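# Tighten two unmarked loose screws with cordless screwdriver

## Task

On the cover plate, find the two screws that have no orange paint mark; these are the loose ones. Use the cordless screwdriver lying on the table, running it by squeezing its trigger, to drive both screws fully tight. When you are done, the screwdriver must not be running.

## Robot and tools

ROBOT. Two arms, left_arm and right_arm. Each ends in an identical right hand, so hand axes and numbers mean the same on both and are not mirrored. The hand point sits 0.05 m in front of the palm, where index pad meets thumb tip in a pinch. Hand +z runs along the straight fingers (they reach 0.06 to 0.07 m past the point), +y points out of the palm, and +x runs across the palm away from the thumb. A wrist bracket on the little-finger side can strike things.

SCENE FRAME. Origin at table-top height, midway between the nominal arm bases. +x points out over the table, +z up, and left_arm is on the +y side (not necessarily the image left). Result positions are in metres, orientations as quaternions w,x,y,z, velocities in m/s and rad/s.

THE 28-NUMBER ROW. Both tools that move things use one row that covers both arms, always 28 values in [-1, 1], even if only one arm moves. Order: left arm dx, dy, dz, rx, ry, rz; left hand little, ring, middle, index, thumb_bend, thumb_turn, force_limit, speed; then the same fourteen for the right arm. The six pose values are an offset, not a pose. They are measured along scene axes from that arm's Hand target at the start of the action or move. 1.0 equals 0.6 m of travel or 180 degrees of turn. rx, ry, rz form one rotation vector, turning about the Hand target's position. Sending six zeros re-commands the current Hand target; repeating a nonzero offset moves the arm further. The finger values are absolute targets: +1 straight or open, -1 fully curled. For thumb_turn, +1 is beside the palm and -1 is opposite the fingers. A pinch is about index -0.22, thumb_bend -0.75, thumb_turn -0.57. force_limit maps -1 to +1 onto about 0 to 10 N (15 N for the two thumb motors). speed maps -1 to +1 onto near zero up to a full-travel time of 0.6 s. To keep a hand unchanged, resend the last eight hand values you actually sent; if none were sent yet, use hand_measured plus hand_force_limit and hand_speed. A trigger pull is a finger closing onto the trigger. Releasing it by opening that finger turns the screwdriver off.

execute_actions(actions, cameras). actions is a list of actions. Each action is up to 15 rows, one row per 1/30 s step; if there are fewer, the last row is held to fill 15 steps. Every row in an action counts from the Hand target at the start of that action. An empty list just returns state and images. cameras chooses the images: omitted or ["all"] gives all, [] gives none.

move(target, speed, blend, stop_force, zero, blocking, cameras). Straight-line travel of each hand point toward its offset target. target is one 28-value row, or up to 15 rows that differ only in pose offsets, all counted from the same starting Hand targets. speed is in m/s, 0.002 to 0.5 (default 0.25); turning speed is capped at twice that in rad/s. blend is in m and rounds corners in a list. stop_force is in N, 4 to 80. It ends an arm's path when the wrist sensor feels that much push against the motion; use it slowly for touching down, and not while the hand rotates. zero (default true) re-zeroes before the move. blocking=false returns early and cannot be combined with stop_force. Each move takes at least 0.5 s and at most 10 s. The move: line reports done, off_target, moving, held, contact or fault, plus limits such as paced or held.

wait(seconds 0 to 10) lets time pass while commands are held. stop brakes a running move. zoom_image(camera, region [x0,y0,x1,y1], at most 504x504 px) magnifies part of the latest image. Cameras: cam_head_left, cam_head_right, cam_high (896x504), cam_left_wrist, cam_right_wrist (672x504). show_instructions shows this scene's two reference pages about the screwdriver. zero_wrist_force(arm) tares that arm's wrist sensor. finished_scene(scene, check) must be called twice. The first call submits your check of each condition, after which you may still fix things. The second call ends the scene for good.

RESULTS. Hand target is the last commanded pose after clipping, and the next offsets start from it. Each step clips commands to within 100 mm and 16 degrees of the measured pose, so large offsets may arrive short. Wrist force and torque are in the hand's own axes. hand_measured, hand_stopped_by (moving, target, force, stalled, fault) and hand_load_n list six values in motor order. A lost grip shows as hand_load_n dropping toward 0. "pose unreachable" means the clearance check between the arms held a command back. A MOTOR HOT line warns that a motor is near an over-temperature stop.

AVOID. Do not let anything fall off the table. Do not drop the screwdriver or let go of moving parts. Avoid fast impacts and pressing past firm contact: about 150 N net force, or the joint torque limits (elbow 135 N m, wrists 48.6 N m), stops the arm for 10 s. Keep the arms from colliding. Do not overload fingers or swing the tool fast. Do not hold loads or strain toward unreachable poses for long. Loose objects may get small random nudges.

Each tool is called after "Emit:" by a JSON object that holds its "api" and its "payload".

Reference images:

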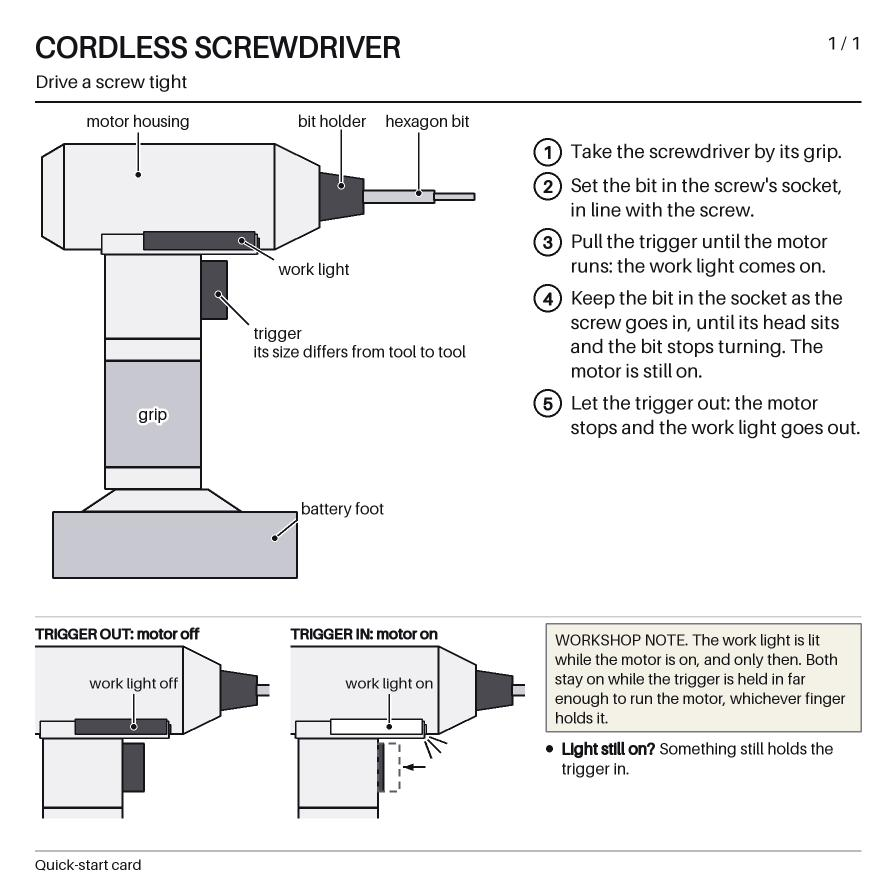

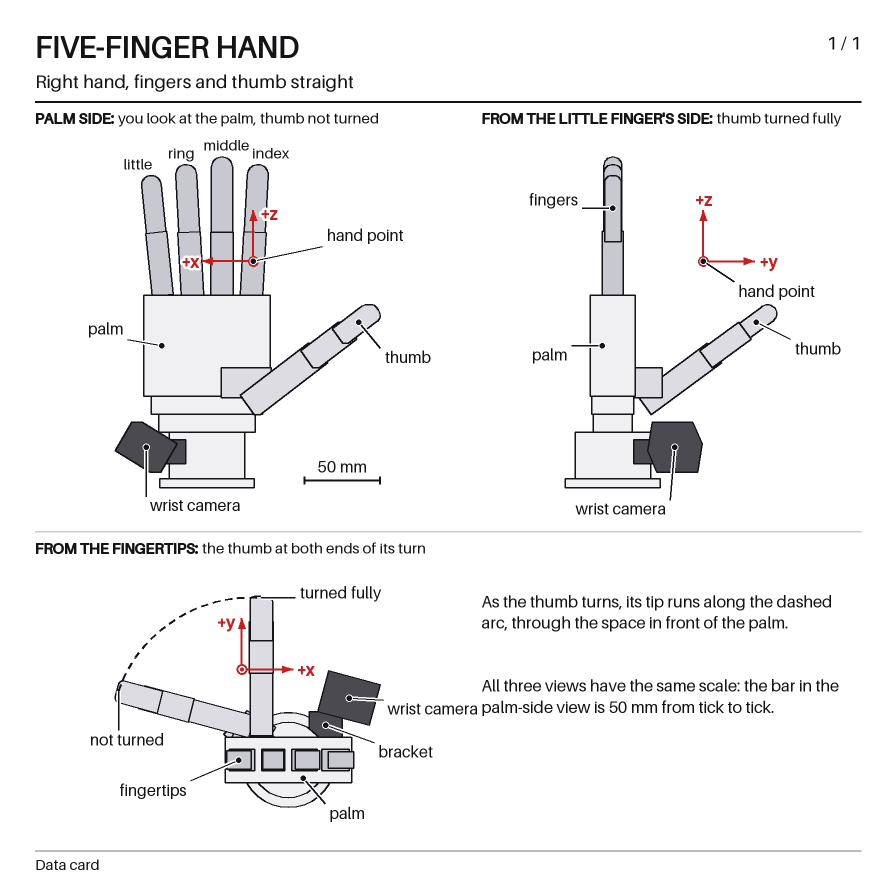

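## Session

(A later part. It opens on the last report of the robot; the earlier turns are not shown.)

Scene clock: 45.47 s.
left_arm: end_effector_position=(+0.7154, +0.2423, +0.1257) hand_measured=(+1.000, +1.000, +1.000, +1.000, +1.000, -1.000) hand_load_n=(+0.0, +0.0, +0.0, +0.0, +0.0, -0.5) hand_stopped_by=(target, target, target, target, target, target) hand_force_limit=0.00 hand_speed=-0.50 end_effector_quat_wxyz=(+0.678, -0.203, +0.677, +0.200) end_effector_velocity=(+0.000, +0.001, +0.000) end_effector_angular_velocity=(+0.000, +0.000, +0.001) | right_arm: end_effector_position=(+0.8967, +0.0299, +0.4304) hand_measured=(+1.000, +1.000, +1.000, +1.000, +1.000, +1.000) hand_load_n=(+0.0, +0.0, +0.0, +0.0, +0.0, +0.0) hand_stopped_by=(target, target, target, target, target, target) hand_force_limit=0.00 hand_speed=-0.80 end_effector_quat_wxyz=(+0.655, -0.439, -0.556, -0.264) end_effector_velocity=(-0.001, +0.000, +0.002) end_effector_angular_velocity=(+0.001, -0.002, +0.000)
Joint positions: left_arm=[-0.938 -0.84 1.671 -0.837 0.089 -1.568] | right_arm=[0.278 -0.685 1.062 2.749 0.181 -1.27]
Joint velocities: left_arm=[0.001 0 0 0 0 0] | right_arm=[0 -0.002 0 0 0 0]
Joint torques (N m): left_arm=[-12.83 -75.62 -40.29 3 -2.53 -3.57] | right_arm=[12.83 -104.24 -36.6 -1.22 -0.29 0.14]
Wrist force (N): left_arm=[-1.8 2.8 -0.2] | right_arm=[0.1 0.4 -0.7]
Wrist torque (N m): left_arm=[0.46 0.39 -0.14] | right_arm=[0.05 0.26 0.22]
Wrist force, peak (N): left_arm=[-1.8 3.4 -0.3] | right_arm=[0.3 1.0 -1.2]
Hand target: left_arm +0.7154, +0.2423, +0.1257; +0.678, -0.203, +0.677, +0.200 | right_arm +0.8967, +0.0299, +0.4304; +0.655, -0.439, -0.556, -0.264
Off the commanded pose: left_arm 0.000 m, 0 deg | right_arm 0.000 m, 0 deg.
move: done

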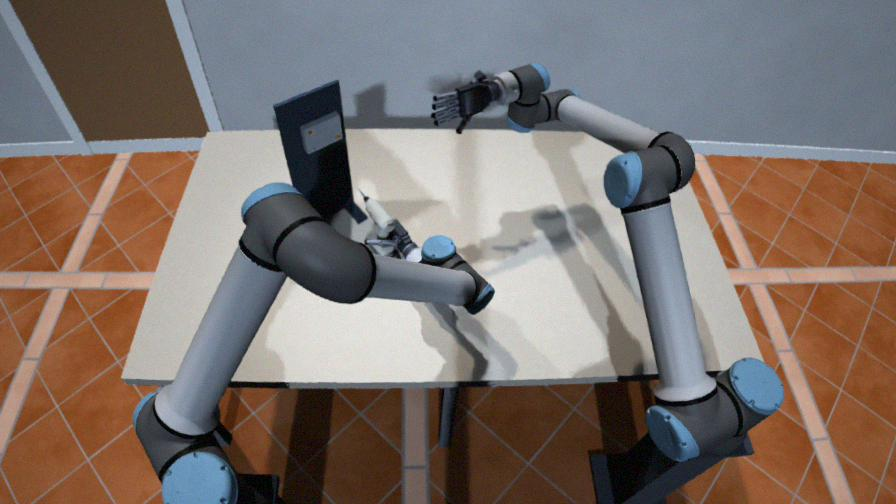

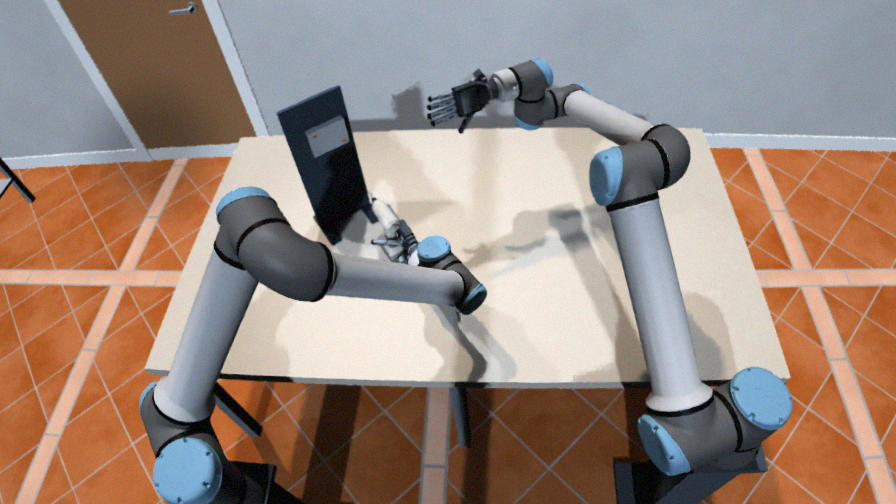

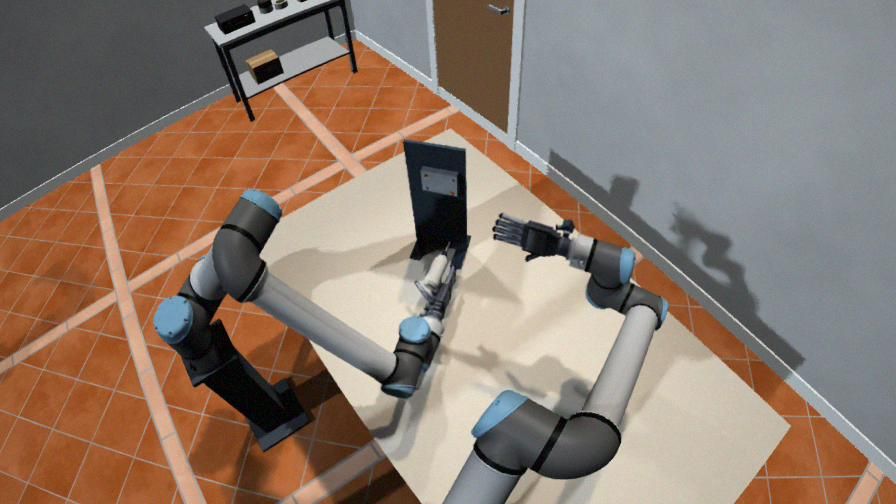

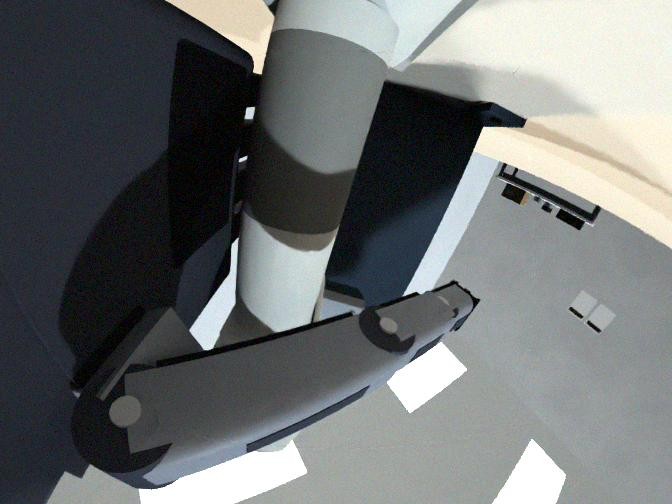

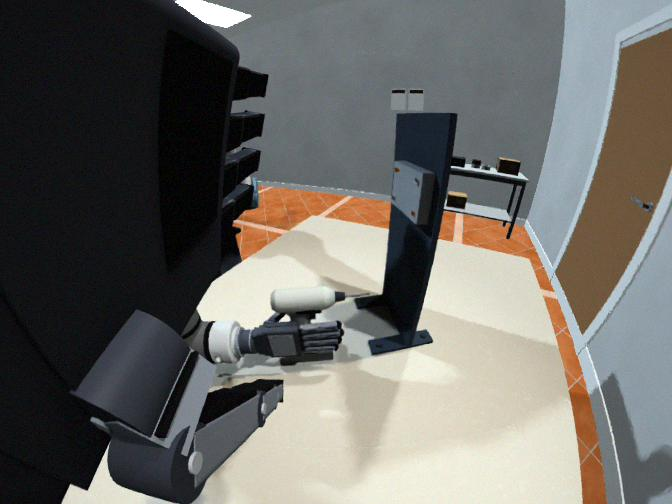

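Emit:
{"api": "execute_actions", "payload": {"actions": []}}

Scene clock: 46.00 s.
left_arm: end_effector_position=(+0.7154, +0.2423, +0.1257) hand_measured=(+1.000, +1.000, +1.000, +1.000, +1.000, -1.000) hand_load_n=(+0.0, -0.5, +0.0, +0.0, +0.0, -0.5) hand_stopped_by=(target, target, target, target, target, target) hand_force_limit=0.00 hand_speed=-0.50 end_effector_quat_wxyz=(+0.678, -0.203, +0.677, +0.200) end_effector_velocity=(+0.000, +0.000, -0.001) end_effector_angular_velocity=(-0.001, +0.000, -0.001) | right_arm: end_effector_position=(+0.8967, +0.0299, +0.4304) hand_measured=(+1.000, +1.000, +1.000, +1.000, +1.000, +1.000) hand_load_n=(+0.0, +0.0, +0.0, +0.0, +0.0, +0.0) hand_stopped_by=(target, target, target, target, target, target) hand_force_limit=0.00 hand_speed=-0.80 end_effector_quat_wxyz=(+0.655, -0.439, -0.556, -0.264) end_effector_velocity=(+0.000, +0.000, +0.001) end_effector_angular_velocity=(+0.001, -0.002, +0.000)
Joint positions: left_arm=[-0.938 -0.84 1.671 -0.837 0.089 -1.568] | right_arm=[0.278 -0.685 1.062 2.749 0.181 -1.27]
Joint velocities: left_arm=[0 0.001 0 0 0 -0.001] | right_arm=[0 -0.001 0 -0.001 0 0]
Joint torques (N m): left_arm=[-12.82 -80.69 -40.87 2.87 -1.86 -3.11] | right_arm=[12.67 -105.17 -36.27 -1.13 -0.35 0.12]
Wrist force (N): left_arm=[-1.5 2.7 -0.4] | right_arm=[0.3 0.7 -0.6]
Wrist torque (N m): left_arm=[0.44 0.36 -0.14] | right_arm=[0.10 0.22 0.23]
Wrist force, peak (N): left_arm=[-1.8 2.9 -0.3] | right_arm=[0.6 0.8 -1.1]
Hand target: left_arm +0.7154, +0.2423, +0.1257; +0.678, -0.203, +0.677, +0.200 | right_arm +0.8967, +0.0299, +0.4304; +0.655, -0.439, -0.556, -0.264
Off the commanded pose: left_arm 0.000 m, 0 deg | right_arm 0.000 m, 0 deg.

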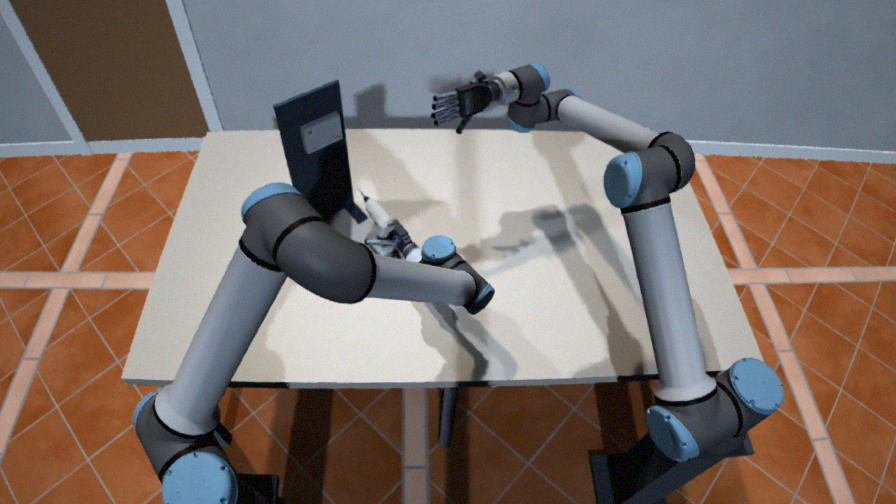

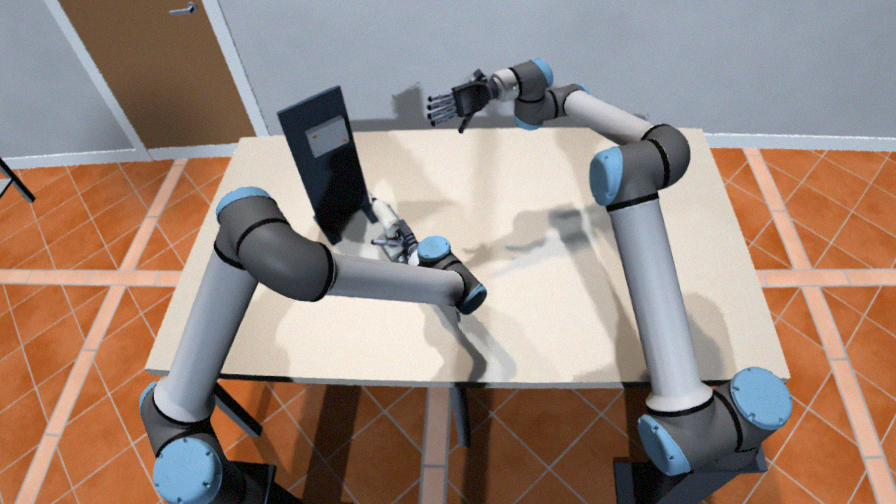

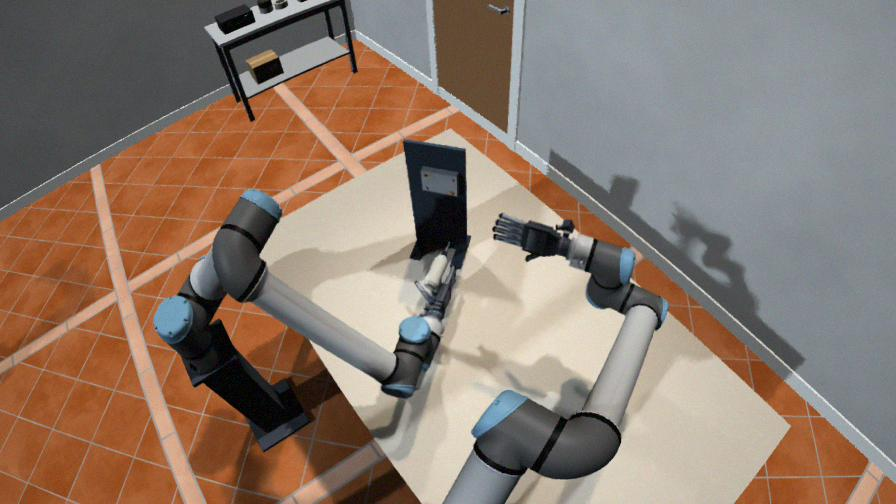

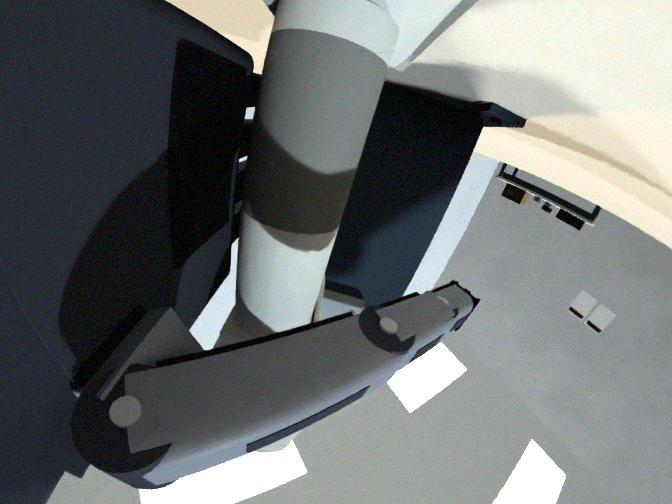

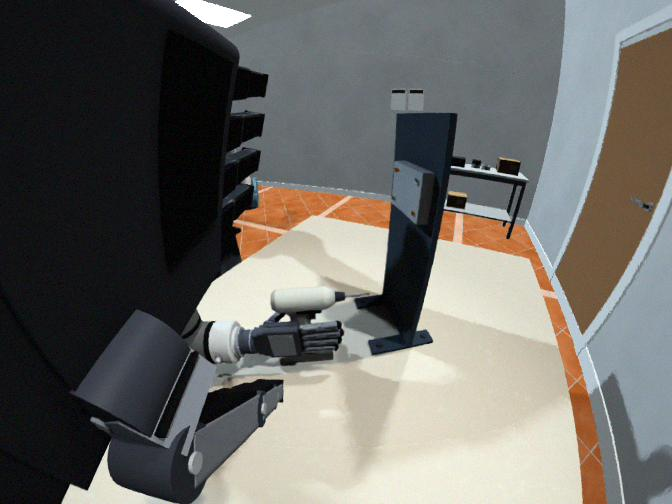

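Emit:
{"api": "zoom_image", "payload": {"camera": "cam_right_wrist", "region": [200, 260, 400, 400]}}

Emit:
{"api": "zoom_image", "payload": {"camera": "cam_left_wrist", "region": [150, 0, 500, 400]}}

Scaled by 2.520 from the camera's 672x504 image, which has a finer 960x720 frame.

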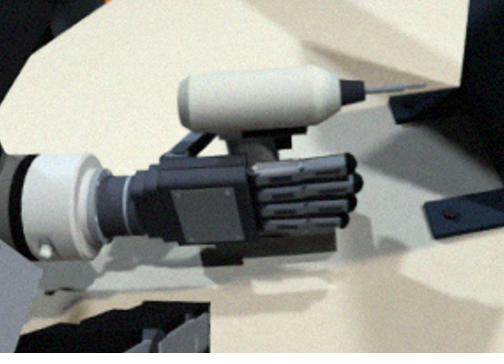

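Scaled by 1.260 from the camera's 672x504 image, which has a finer 960x720 frame.

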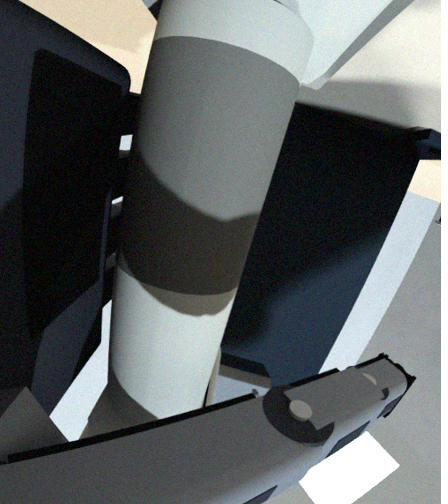

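Emit:
{"api": "zoom_image", "payload": {"camera": "cam_right_wrist", "region": [260, 280, 350, 370]}}

Scaled by 5.600 from the camera's 672x504 image, which has a finer 960x720 frame.

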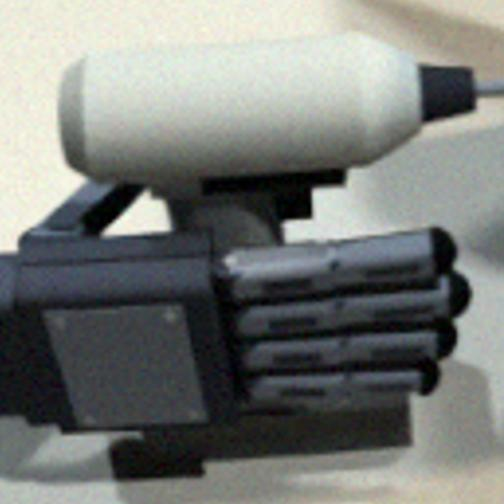

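Emit:
{"api": "move", "payload": {"target": [0,0,0,0,0,0,-1,-1,-1,1,-1,-1,-0.4,-0.9,0,0,0,0,0,0,1,1,1,1,1,1,0,-0.8], "cameras": ["cam_left_wrist","cam_right_wrist"]}}

Scene clock: 52.70 s.
left_arm: end_effector_position=(+0.7154, +0.2423, +0.1257) hand_measured=(+0.100, +0.100, +0.100, +1.000, +0.432, -1.000) hand_load_n=(+0.0, +0.0, +0.0, +0.0, +0.0, -0.5) hand_stopped_by=(moving, moving, moving, target, moving, target) hand_force_limit=-0.40 hand_speed=-0.90 end_effector_quat_wxyz=(+0.678, -0.203, +0.677, +0.200) end_effector_velocity=(+0.000, +0.000, +0.000) end_effector_angular_velocity=(+0.000, +0.000, +0.001) | right_arm: end_effector_position=(+0.8967, +0.0299, +0.4304) hand_measured=(+1.000, +1.000, +1.000, +1.000, +1.000, +1.000) hand_load_n=(+0.0, +0.0, +0.0, +0.0, +0.0, +0.0) hand_stopped_by=(target, target, target, target, target, target) hand_force_limit=0.00 hand_speed=-0.80 end_effector_quat_wxyz=(+0.655, -0.439, -0.556, -0.264) end_effector_velocity=(+0.001, +0.000, -0.003) end_effector_angular_velocity=(-0.001, +0.003, +0.000)
Joint positions: left_arm=[-0.938 -0.84 1.671 -0.837 0.089 -1.568] | right_arm=[0.278 -0.685 1.062 2.749 0.181 -1.27]
Joint velocities: left_arm=[0 0 0 -0.001 0 0.001] | right_arm=[0 0.003 0 0 0 0]
Joint torques (N m): left_arm=[-8.16 -92.06 -30.93 -0.42 0.03 -3.49] | right_arm=[12.88 -105.7 -37.63 -0.88 -0.27 0.04]
Wrist force (N): left_arm=[-1.6 2.8 -0.5] | right_arm=[0.2 0.6 -1.0]
Wrist torque (N m): left_arm=[0.47 0.37 -0.14] | right_arm=[0.11 0.26 0.22]
Wrist force, peak (N): left_arm=[-1.9 3.7 -0.3] | right_arm=[0.5 1.2 -0.9]
Hand target: left_arm +0.7154, +0.2423, +0.1257; +0.678, -0.203, +0.677, +0.200 | right_arm +0.8967, +0.0299, +0.4304; +0.655, -0.439, -0.556, -0.264
Off the commanded pose: left_arm 0.000 m, 0 deg | right_arm 0.000 m, 0 deg.
move: moving (left_arm; no rest 5 s after the path's end)
Images, in order (width x height): cam_left_wrist 672x504, cam_right_wrist 672x504.

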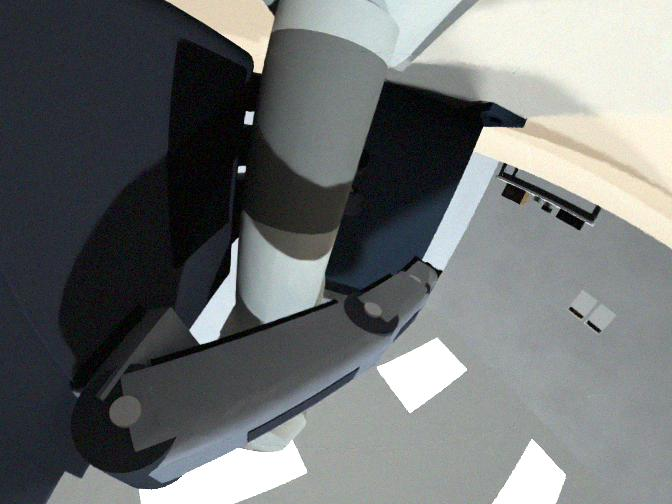

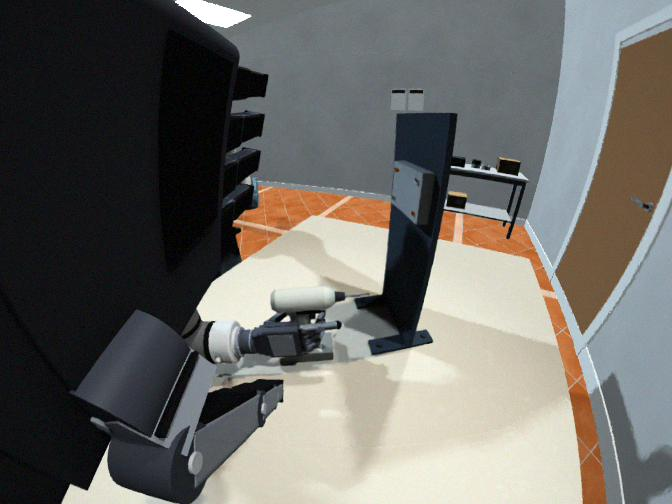

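Emit:
{"api": "wait", "payload": {"seconds": 3, "cameras": ["cam_left_wrist","cam_right_wrist"]}}

Emit:
{"api": "zoom_image", "payload": {"camera": "cam_right_wrist", "region": [260, 280, 350, 370]}}

Scene clock: 55.83 s.
left_arm: end_effector_position=(+0.7154, +0.2423, +0.1257) hand_measured=(-0.422, -0.422, -0.422, +1.000, +0.102, -1.000) hand_load_n=(+0.0, +1.0, +0.0, +0.0, +0.0, -0.5) hand_stopped_by=(moving, moving, moving, target, moving, target) hand_force_limit=-0.40 hand_speed=-0.90 end_effector_quat_wxyz=(+0.678, -0.203, +0.677, +0.200) end_effector_velocity=(+0.000, -0.001, +0.000) end_effector_angular_velocity=(-0.001, -0.001, -0.001) | right_arm: end_effector_position=(+0.8967, +0.0299, +0.4304) hand_measured=(+1.000, +1.000, +1.000, +1.000, +1.000, +1.000) hand_load_n=(+0.0, +0.0, +0.0, +0.0, +0.0, +0.0) hand_stopped_by=(target, target, target, target, target, target) hand_force_limit=0.00 hand_speed=-0.80 end_effector_quat_wxyz=(+0.655, -0.439, -0.556, -0.264) end_effector_velocity=(+0.000, +0.000, +0.000) end_effector_angular_velocity=(+0.000, +0.000, +0.000)
Joint positions: left_arm=[-0.938 -0.84 1.671 -0.837 0.089 -1.568] | right_arm=[0.278 -0.685 1.062 2.749 0.181 -1.27]
Joint velocities: left_arm=[-0.001 0 0 0 0 -0.001] | right_arm=[0 0 0 0.001 0 0]
Joint torques (N m): left_arm=[-10.62 -90.52 -29.1 -1.53 0.06 -3.5] | right_arm=[12.99 -105.9 -37.91 -0.71 -0.27 0.02]
Wrist force (N): left_arm=[-1.4 3.1 1.3] | right_arm=[0.2 0.4 -0.7]
Wrist torque (N m): left_arm=[0.44 0.33 -0.14] | right_arm=[0.07 0.25 0.22]
Wrist force, peak (N): left_arm=[-2.2 3.2 -0.2] | right_arm=[0.0 1.1 -1.1]
Hand target: left_arm +0.7154, +0.2423, +0.1257; +0.678, -0.203, +0.677, +0.200 | right_arm +0.8967, +0.0299, +0.4304; +0.655, -0.439, -0.556, -0.264
Off the commanded pose: left_arm 0.000 m, 0 deg | right_arm 0.000 m, 0 deg.
wait: 3.00 s; no rest
Images, in order (width x height): cam_left_wrist 672x504, cam_right_wrist 672x504.

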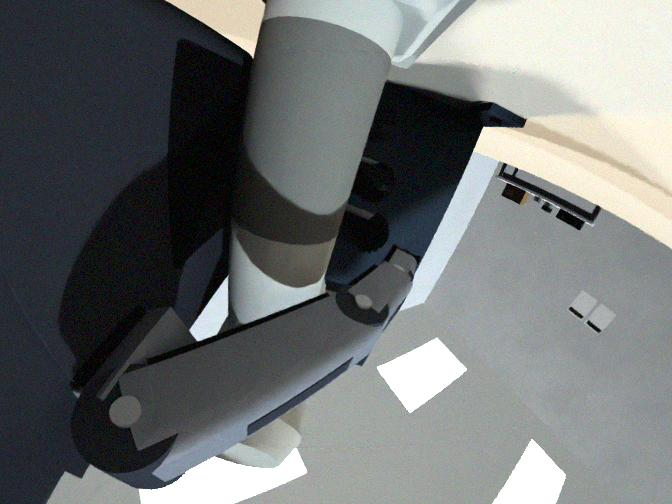

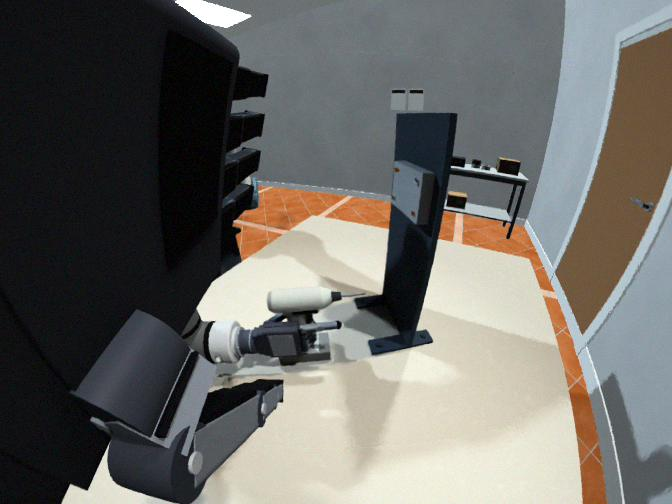

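Scaled by 5.600 from the camera's 672x504 image, which has a finer 960x720 frame.

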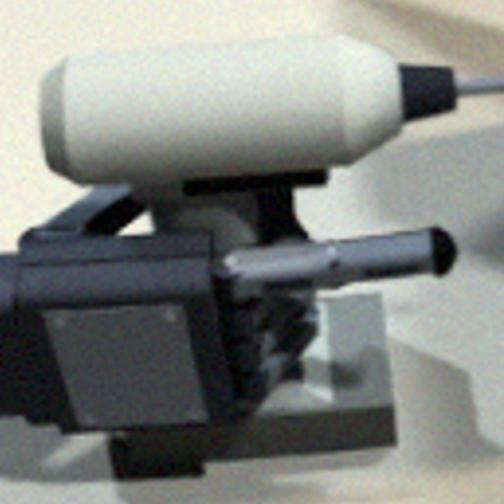

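Emit:
{"api": "wait", "payload": {"seconds": 2, "cameras": ["cam_left_wrist","cam_right_wrist"]}}

Emit:
{"api": "zoom_image", "payload": {"camera": "cam_right_wrist", "region": [260, 280, 350, 370]}}

Scene clock: 57.93 s.
left_arm: end_effector_position=(+0.7154, +0.2423, +0.1257) hand_measured=(-0.772, -0.772, -0.532, +1.000, +0.020, -1.000) hand_load_n=(+0.0, +1.5, +3.5, +0.0, +4.5, +0.5) hand_stopped_by=(moving, moving, force, target, force, target) hand_force_limit=-0.40 hand_speed=-0.90 end_effector_quat_wxyz=(+0.678, -0.203, +0.677, +0.200) end_effector_velocity=(+0.000, +0.000, +0.000) end_effector_angular_velocity=(+0.001, +0.001, -0.001) | right_arm: end_effector_position=(+0.8967, +0.0299, +0.4304) hand_measured=(+1.000, +1.000, +1.000, +1.000, +1.000, +1.000) hand_load_n=(+0.0, +0.0, +0.0, +0.0, +0.0, +0.0) hand_stopped_by=(target, target, target, target, target, target) hand_force_limit=0.00 hand_speed=-0.80 end_effector_quat_wxyz=(+0.655, -0.439, -0.556, -0.264) end_effector_velocity=(+0.000, +0.000, -0.001) end_effector_angular_velocity=(+0.000, +0.001, +0.000)
Joint positions: left_arm=[-0.938 -0.84 1.671 -0.837 0.089 -1.568] | right_arm=[0.278 -0.685 1.062 2.749 0.181 -1.27]
Joint velocities: left_arm=[0 0 0 0 0.001 0] | right_arm=[0 0.001 0 0 0 0]
Joint torques (N m): left_arm=[-4.9 -90.55 -26.71 -1.73 0.61 -3.35] | right_arm=[12.85 -106.28 -37.95 -0.64 -0.15 0.02]
Wrist force (N): left_arm=[-1.2 3.3 0.3] | right_arm=[0.2 0.8 -0.8]
Wrist torque (N m): left_arm=[0.48 0.35 -0.04] | right_arm=[0.12 0.26 0.23]
Wrist force, peak (N): left_arm=[-1.5 3.7 0.9] | right_arm=[0.7 0.9 -1.0]
Hand target: left_arm +0.7154, +0.2423, +0.1257; +0.678, -0.203, +0.677, +0.200 | right_arm +0.8967, +0.0299, +0.4304; +0.655, -0.439, -0.556, -0.264
Off the commanded pose: left_arm 0.000 m, 0 deg | right_arm 0.000 m, 0 deg.
wait: 2.00 s; no rest
Images, in order (width x height): cam_left_wrist 672x504, cam_right_wrist 672x504.

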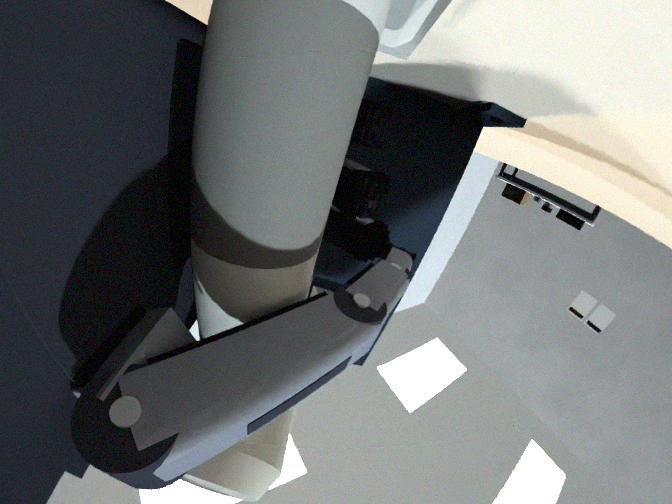

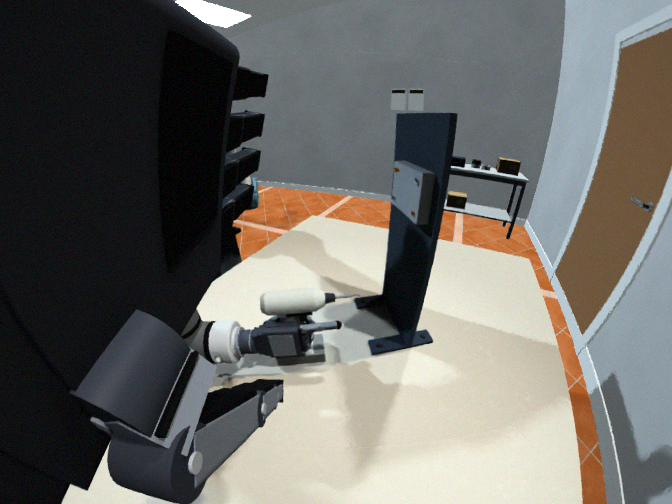

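Scaled by 5.600 from the camera's 672x504 image, which has a finer 960x720 frame.

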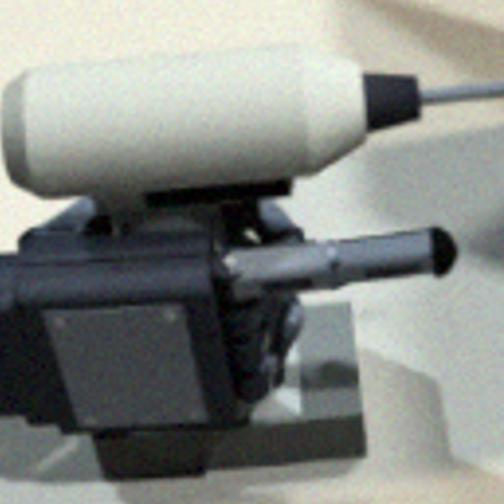

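Emit:
{"api": "wait", "payload": {"seconds": 2, "cameras": ["cam_left_wrist"]}}

Scene clock: 60.10 s.
left_arm: end_effector_position=(+0.7154, +0.2423, +0.1257) hand_measured=(-0.854, -0.848, -0.532, +1.000, +0.022, -1.000) hand_load_n=(+3.0, +4.0, +3.5, +0.0, +4.5, +0.5) hand_stopped_by=(force, force, force, target, force, target) hand_force_limit=-0.40 hand_speed=-0.90 end_effector_quat_wxyz=(+0.678, -0.203, +0.677, +0.200) end_effector_velocity=(+0.000, +0.000, +0.000) end_effector_angular_velocity=(+0.002, +0.001, -0.001) | right_arm: end_effector_position=(+0.8967, +0.0299, +0.4304) hand_measured=(+1.000, +1.000, +1.000, +1.000, +1.000, +1.000) hand_load_n=(+0.0, +0.0, +0.0, +0.0, +0.0, +0.0) hand_stopped_by=(target, target, target, target, target, target) hand_force_limit=0.00 hand_speed=-0.80 end_effector_quat_wxyz=(+0.655, -0.439, -0.556, -0.264) end_effector_velocity=(+0.000, +0.000, +0.000) end_effector_angular_velocity=(+0.000, -0.001, +0.000)
Joint positions: left_arm=[-0.938 -0.84 1.671 -0.837 0.089 -1.568] | right_arm=[0.278 -0.685 1.062 2.749 0.181 -1.27]
Joint velocities: left_arm=[-0.001 0 0 0.001 0 0.001] | right_arm=[0 0 0 -0.001 0 0]
Joint torques (N m): left_arm=[-6.06 -90.89 -22.72 -2.89 0.77 -3.44] | right_arm=[13.43 -106.18 -38.81 -0.53 -0.26 0.01]
Wrist force (N): left_arm=[-1.8 4.1 0.7] | right_arm=[0.0 0.8 -0.8]
Wrist torque (N m): left_arm=[0.51 0.16 0.20] | right_arm=[0.12 0.28 0.22]
Wrist force, peak (N): left_arm=[-2.1 4.3 0.8] | right_arm=[0.5 0.8 -1.3]
Hand target: left_arm +0.7154, +0.2423, +0.1257; +0.678, -0.203, +0.677, +0.200 | right_arm +0.8967, +0.0299, +0.4304; +0.655, -0.439, -0.556, -0.264
Off the commanded pose: left_arm 0.000 m, 0 deg | right_arm 0.000 m, 0 deg.
wait: 2.00 s; at rest by 0.43 s
Images, in order (width x height): cam_left_wrist 672x504.

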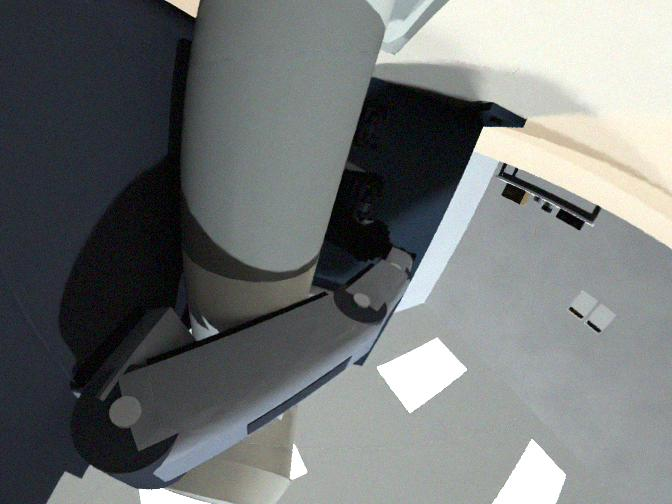

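Emit:
{"api": "move", "payload": {"target": [0,0,0,0,0,0,-0.99,-0.99,-0.99,1,-0.99,-1,0.5,-0.9,0,0,0,0,0,0,1,1,1,1,1,1,0,-0.8], "cameras": ["cam_left_wrist","cam_right_wrist"]}}

Emit:
{"api": "zoom_image", "payload": {"camera": "cam_right_wrist", "region": [240, 270, 370, 370]}}

Scene clock: 60.97 s.
left_arm: end_effector_position=(+0.7154, +0.2423, +0.1257) hand_measured=(-0.868, -0.862, -0.556, +1.000, -0.008, -1.000) hand_load_n=(+8.0, +9.0, +8.0, +0.0, +11.0, +2.0) hand_stopped_by=(force, force, force, target, force, target) hand_force_limit=0.50 hand_speed=-0.90 end_effector_quat_wxyz=(+0.678, -0.203, +0.677, +0.200) end_effector_velocity=(+0.000, +0.001, +0.000) end_effector_angular_velocity=(+0.002, +0.002, +0.001) | right_arm: end_effector_position=(+0.8967, +0.0299, +0.4304) hand_measured=(+1.000, +1.000, +1.000, +1.000, +1.000, +1.000) hand_load_n=(+0.0, +0.0, +0.0, +0.0, +0.0, +0.0) hand_stopped_by=(target, target, target, target, target, target) hand_force_limit=0.00 hand_speed=-0.80 end_effector_quat_wxyz=(+0.655, -0.439, -0.556, -0.264) end_effector_velocity=(+0.000, +0.000, +0.000) end_effector_angular_velocity=(+0.000, +0.000, +0.000)
Joint positions: left_arm=[-0.938 -0.84 1.671 -0.837 0.089 -1.568] | right_arm=[0.278 -0.685 1.062 2.749 0.181 -1.27]
Joint velocities: left_arm=[0.001 0 0 0.001 0 0.002] | right_arm=[0 0 0 -0.001 0 0]
Joint torques (N m): left_arm=[-6.99 -89.92 -23.12 -3.28 0.6 -3.99] | right_arm=[13.07 -106.63 -38.54 -0.48 -0.05 -0.13]
Wrist force (N): left_arm=[-0.9 3.5 0.8] | right_arm=[0.3 0.5 -0.7]
Wrist torque (N m): left_arm=[0.48 -0.09 0.12] | right_arm=[0.07 0.23 0.24]
Wrist force, peak (N): left_arm=[-2.3 4.0 0.6] | right_arm=[0.5 0.8 -1.2]
Hand target: left_arm +0.7154, +0.2423, +0.1257; +0.678, -0.203, +0.677, +0.200 | right_arm +0.8967, +0.0299, +0.4304; +0.655, -0.439, -0.556, -0.264
Off the commanded pose: left_arm 0.000 m, 0 deg | right_arm 0.000 m, 0 deg.
move: done
Images, in order (width x height): cam_left_wrist 672x504, cam_right_wrist 672x504.

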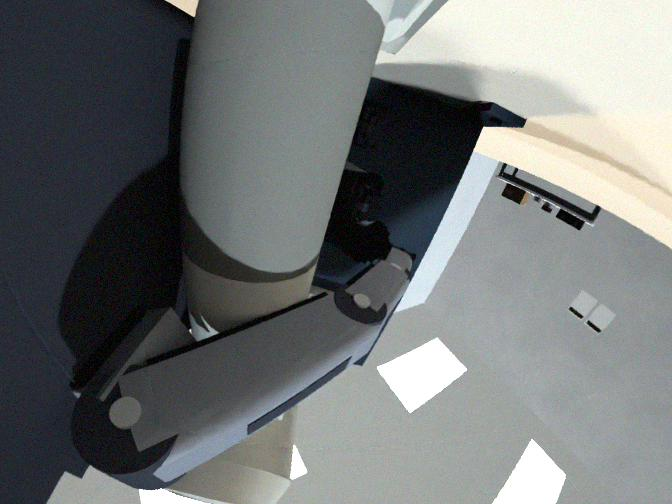

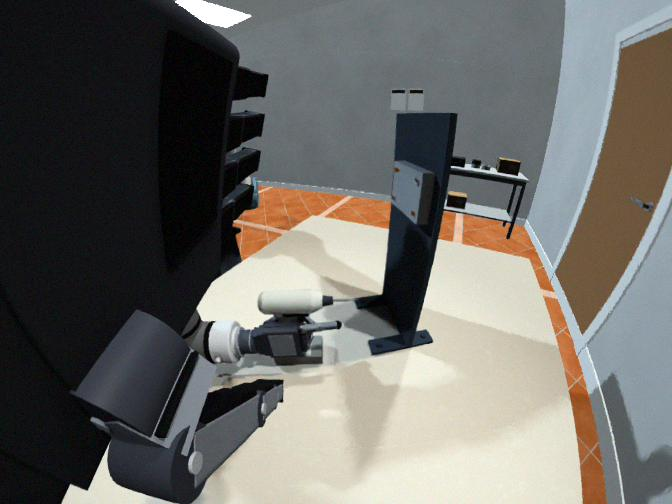

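Scaled by 3.877 from the camera's 672x504 image, which has a finer 960x720 frame.

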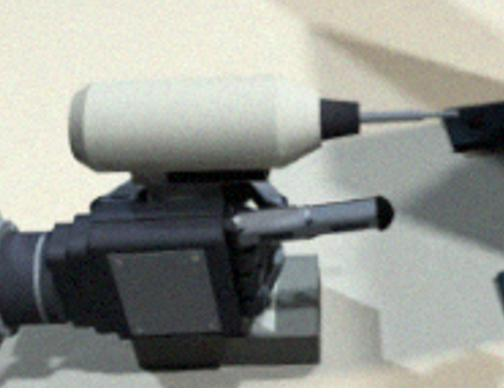

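Emit:
{"api": "move", "payload": {"target": [0,0,0.06,0,0,0,-0.99,-0.99,-0.99,1,-0.99,-1,0.5,-0.9,0,0,0,0,0,0,1,1,1,1,1,1,0,-0.8], "speed": 0.03, "cameras": ["cam_left_wrist","cam_right_wrist"]}}

Emit:
{"api": "zoom_image", "payload": {"camera": "cam_right_wrist", "region": [240, 260, 370, 360]}}

Scene clock: 62.57 s.
left_arm: end_effector_position=(+0.7154, +0.2422, +0.1619) hand_measured=(-0.870, -0.862, -0.556, +1.000, -0.008, -1.000) hand_load_n=(+0.0, +4.0, +8.5, +0.0, +10.0, +2.0) hand_stopped_by=(force, force, force, target, force, target) hand_force_limit=0.50 hand_speed=-0.90 end_effector_quat_wxyz=(+0.678, -0.203, +0.677, +0.200) end_effector_velocity=(+0.000, +0.000, -0.001) end_effector_angular_velocity=(-0.002, -0.001, +0.000) | right_arm: end_effector_position=(+0.8967, +0.0299, +0.4304) hand_measured=(+1.000, +1.000, +1.000, +1.000, +1.000, +1.000) hand_load_n=(+0.0, +0.0, +0.0, +0.0, +0.5, +0.0) hand_stopped_by=(target, target, target, target, target, target) hand_force_limit=0.00 hand_speed=-0.80 end_effector_quat_wxyz=(+0.655, -0.439, -0.556, -0.264) end_effector_velocity=(+0.000, +0.000, +0.000) end_effector_angular_velocity=(+0.000, +0.000, +0.000)
Joint positions: left_arm=[-0.938 -0.883 1.665 -0.79 0.089 -1.568] | right_arm=[0.278 -0.685 1.062 2.749 0.181 -1.27]
Joint velocities: left_arm=[-0.001 0.001 -0.001 0.002 0 -0.005] | right_arm=[0 0 0 0 0 0]
Joint torques (N m): left_arm=[-3.82 -66.35 -47.69 3.55 0.87 -4.37] | right_arm=[12.6 -106.63 -38.64 -0.37 -0.14 -0.07]
Wrist force (N): left_arm=[5.3 2.8 -0.3] | right_arm=[0.3 0.4 -0.7]
Wrist torque (N m): left_arm=[0.47 0.18 0.04] | right_arm=[0.06 0.23 0.23]
Wrist force, peak (N): left_arm=[5.8 3.1 -0.5] | right_arm=[0.8 1.0 -0.7]
Hand target: left_arm +0.7154, +0.2423, +0.1618; +0.678, -0.203, +0.677, +0.200 | right_arm +0.8967, +0.0299, +0.4304; +0.655, -0.439, -0.556, -0.264
Off the commanded pose: left_arm 0.000 m, 0 deg | right_arm 0.000 m, 0 deg.
move: done
Images, in order (width x height): cam_left_wrist 672x504, cam_right_wrist 672x504.

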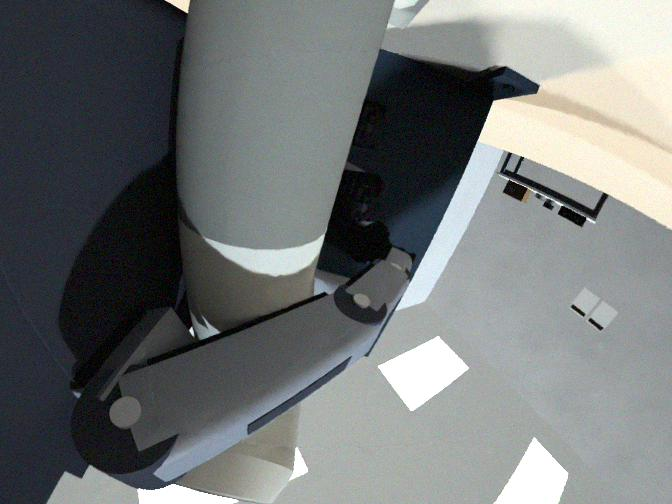

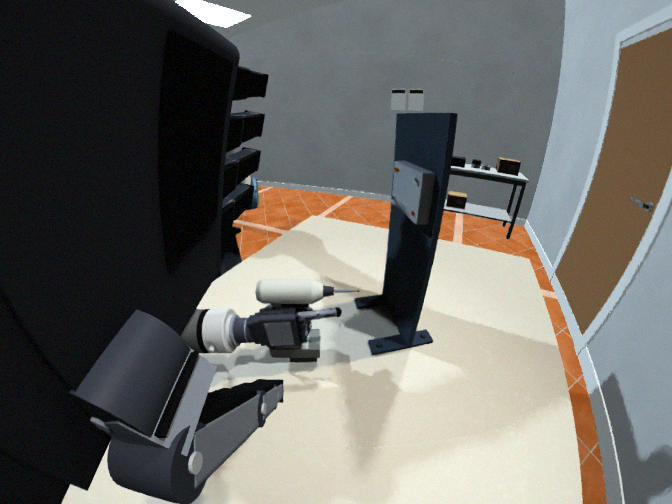

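Scaled by 3.877 from the camera's 672x504 image, which has a finer 960x720 frame.

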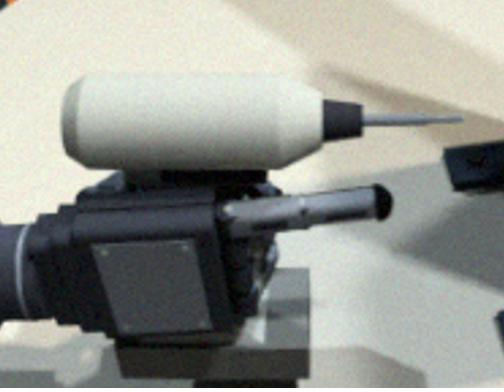

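Emit:
{"api": "move", "payload": {"target": [0,0,0.0,0,0,0,-1,-1,-0.98,1,-0.98,-1,0.6,-0.9,0,0,0,0,0,0,1,1,1,1,1,1,0,-0.8], "speed": 0.03, "cameras": ["cam_high"]}}

Emit:
{"api": "zoom_image", "payload": {"camera": "cam_high", "region": [330, 120, 560, 340]}}

Scene clock: 63.40 s.
left_arm: end_effector_position=(+0.7154, +0.2423, +0.1618) hand_measured=(-0.894, -0.876, -0.556, +1.000, -0.012, -1.000) hand_load_n=(+8.0, +9.0, +8.0, +0.0, +11.0, +3.0) hand_stopped_by=(force, force, force, target, force, target) hand_force_limit=0.60 hand_speed=-0.90 end_effector_quat_wxyz=(+0.678, -0.203, +0.677, +0.200) end_effector_velocity=(+0.000, +0.000, +0.000) end_effector_angular_velocity=(-0.001, -0.001, +0.000) | right_arm: end_effector_position=(+0.8967, +0.0299, +0.4304) hand_measured=(+1.000, +1.000, +1.000, +1.000, +1.000, +1.000) hand_load_n=(+0.0, +0.0, +0.0, +0.0, +0.0, +0.0) hand_stopped_by=(target, target, target, target, target, target) hand_force_limit=0.00 hand_speed=-0.80 end_effector_quat_wxyz=(+0.655, -0.439, -0.556, -0.264) end_effector_velocity=(+0.000, +0.000, -0.001) end_effector_angular_velocity=(+0.000, -0.001, +0.000)
Joint positions: left_arm=[-0.938 -0.883 1.665 -0.789 0.089 -1.568] | right_arm=[0.278 -0.685 1.062 2.749 0.181 -1.27]
Joint velocities: left_arm=[0 0 0 -0.001 0 -0.001] | right_arm=[0 0.001 0 -0.001 0 0]
Joint torques (N m): left_arm=[-1.45 -65.09 -45.49 3.5 -0.54 -3.14] | right_arm=[12.98 -105.95 -38.7 -0.44 -0.24 -0.15]
Wrist force (N): left_arm=[5.1 2.8 -0.4] | right_arm=[0.2 0.5 -1.2]
Wrist torque (N m): left_arm=[0.47 0.21 0.02] | right_arm=[0.11 0.27 0.23]
Wrist force, peak (N): left_arm=[5.5 3.2 -0.5] | right_arm=[0.2 1.1 -1.0]
Hand target: left_arm +0.7154, +0.2423, +0.1618; +0.678, -0.203, +0.677, +0.200 | right_arm +0.8967, +0.0299, +0.4304; +0.655, -0.439, -0.556, -0.264
Off the commanded pose: left_arm 0.000 m, 0 deg | right_arm 0.000 m, 0 deg.
move: done
Images, in order (width x height): cam_high 896x504.

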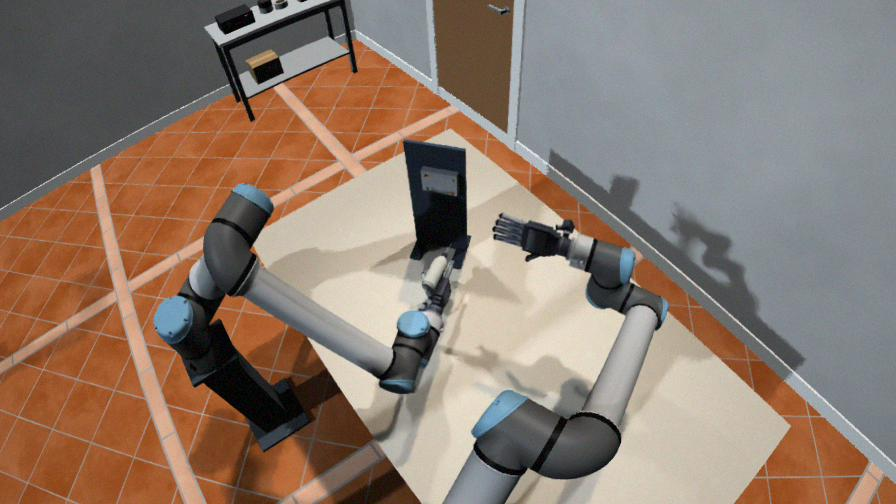

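Scaled by 2.191.

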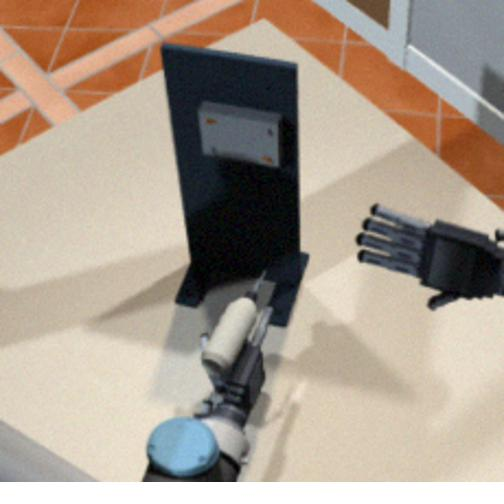

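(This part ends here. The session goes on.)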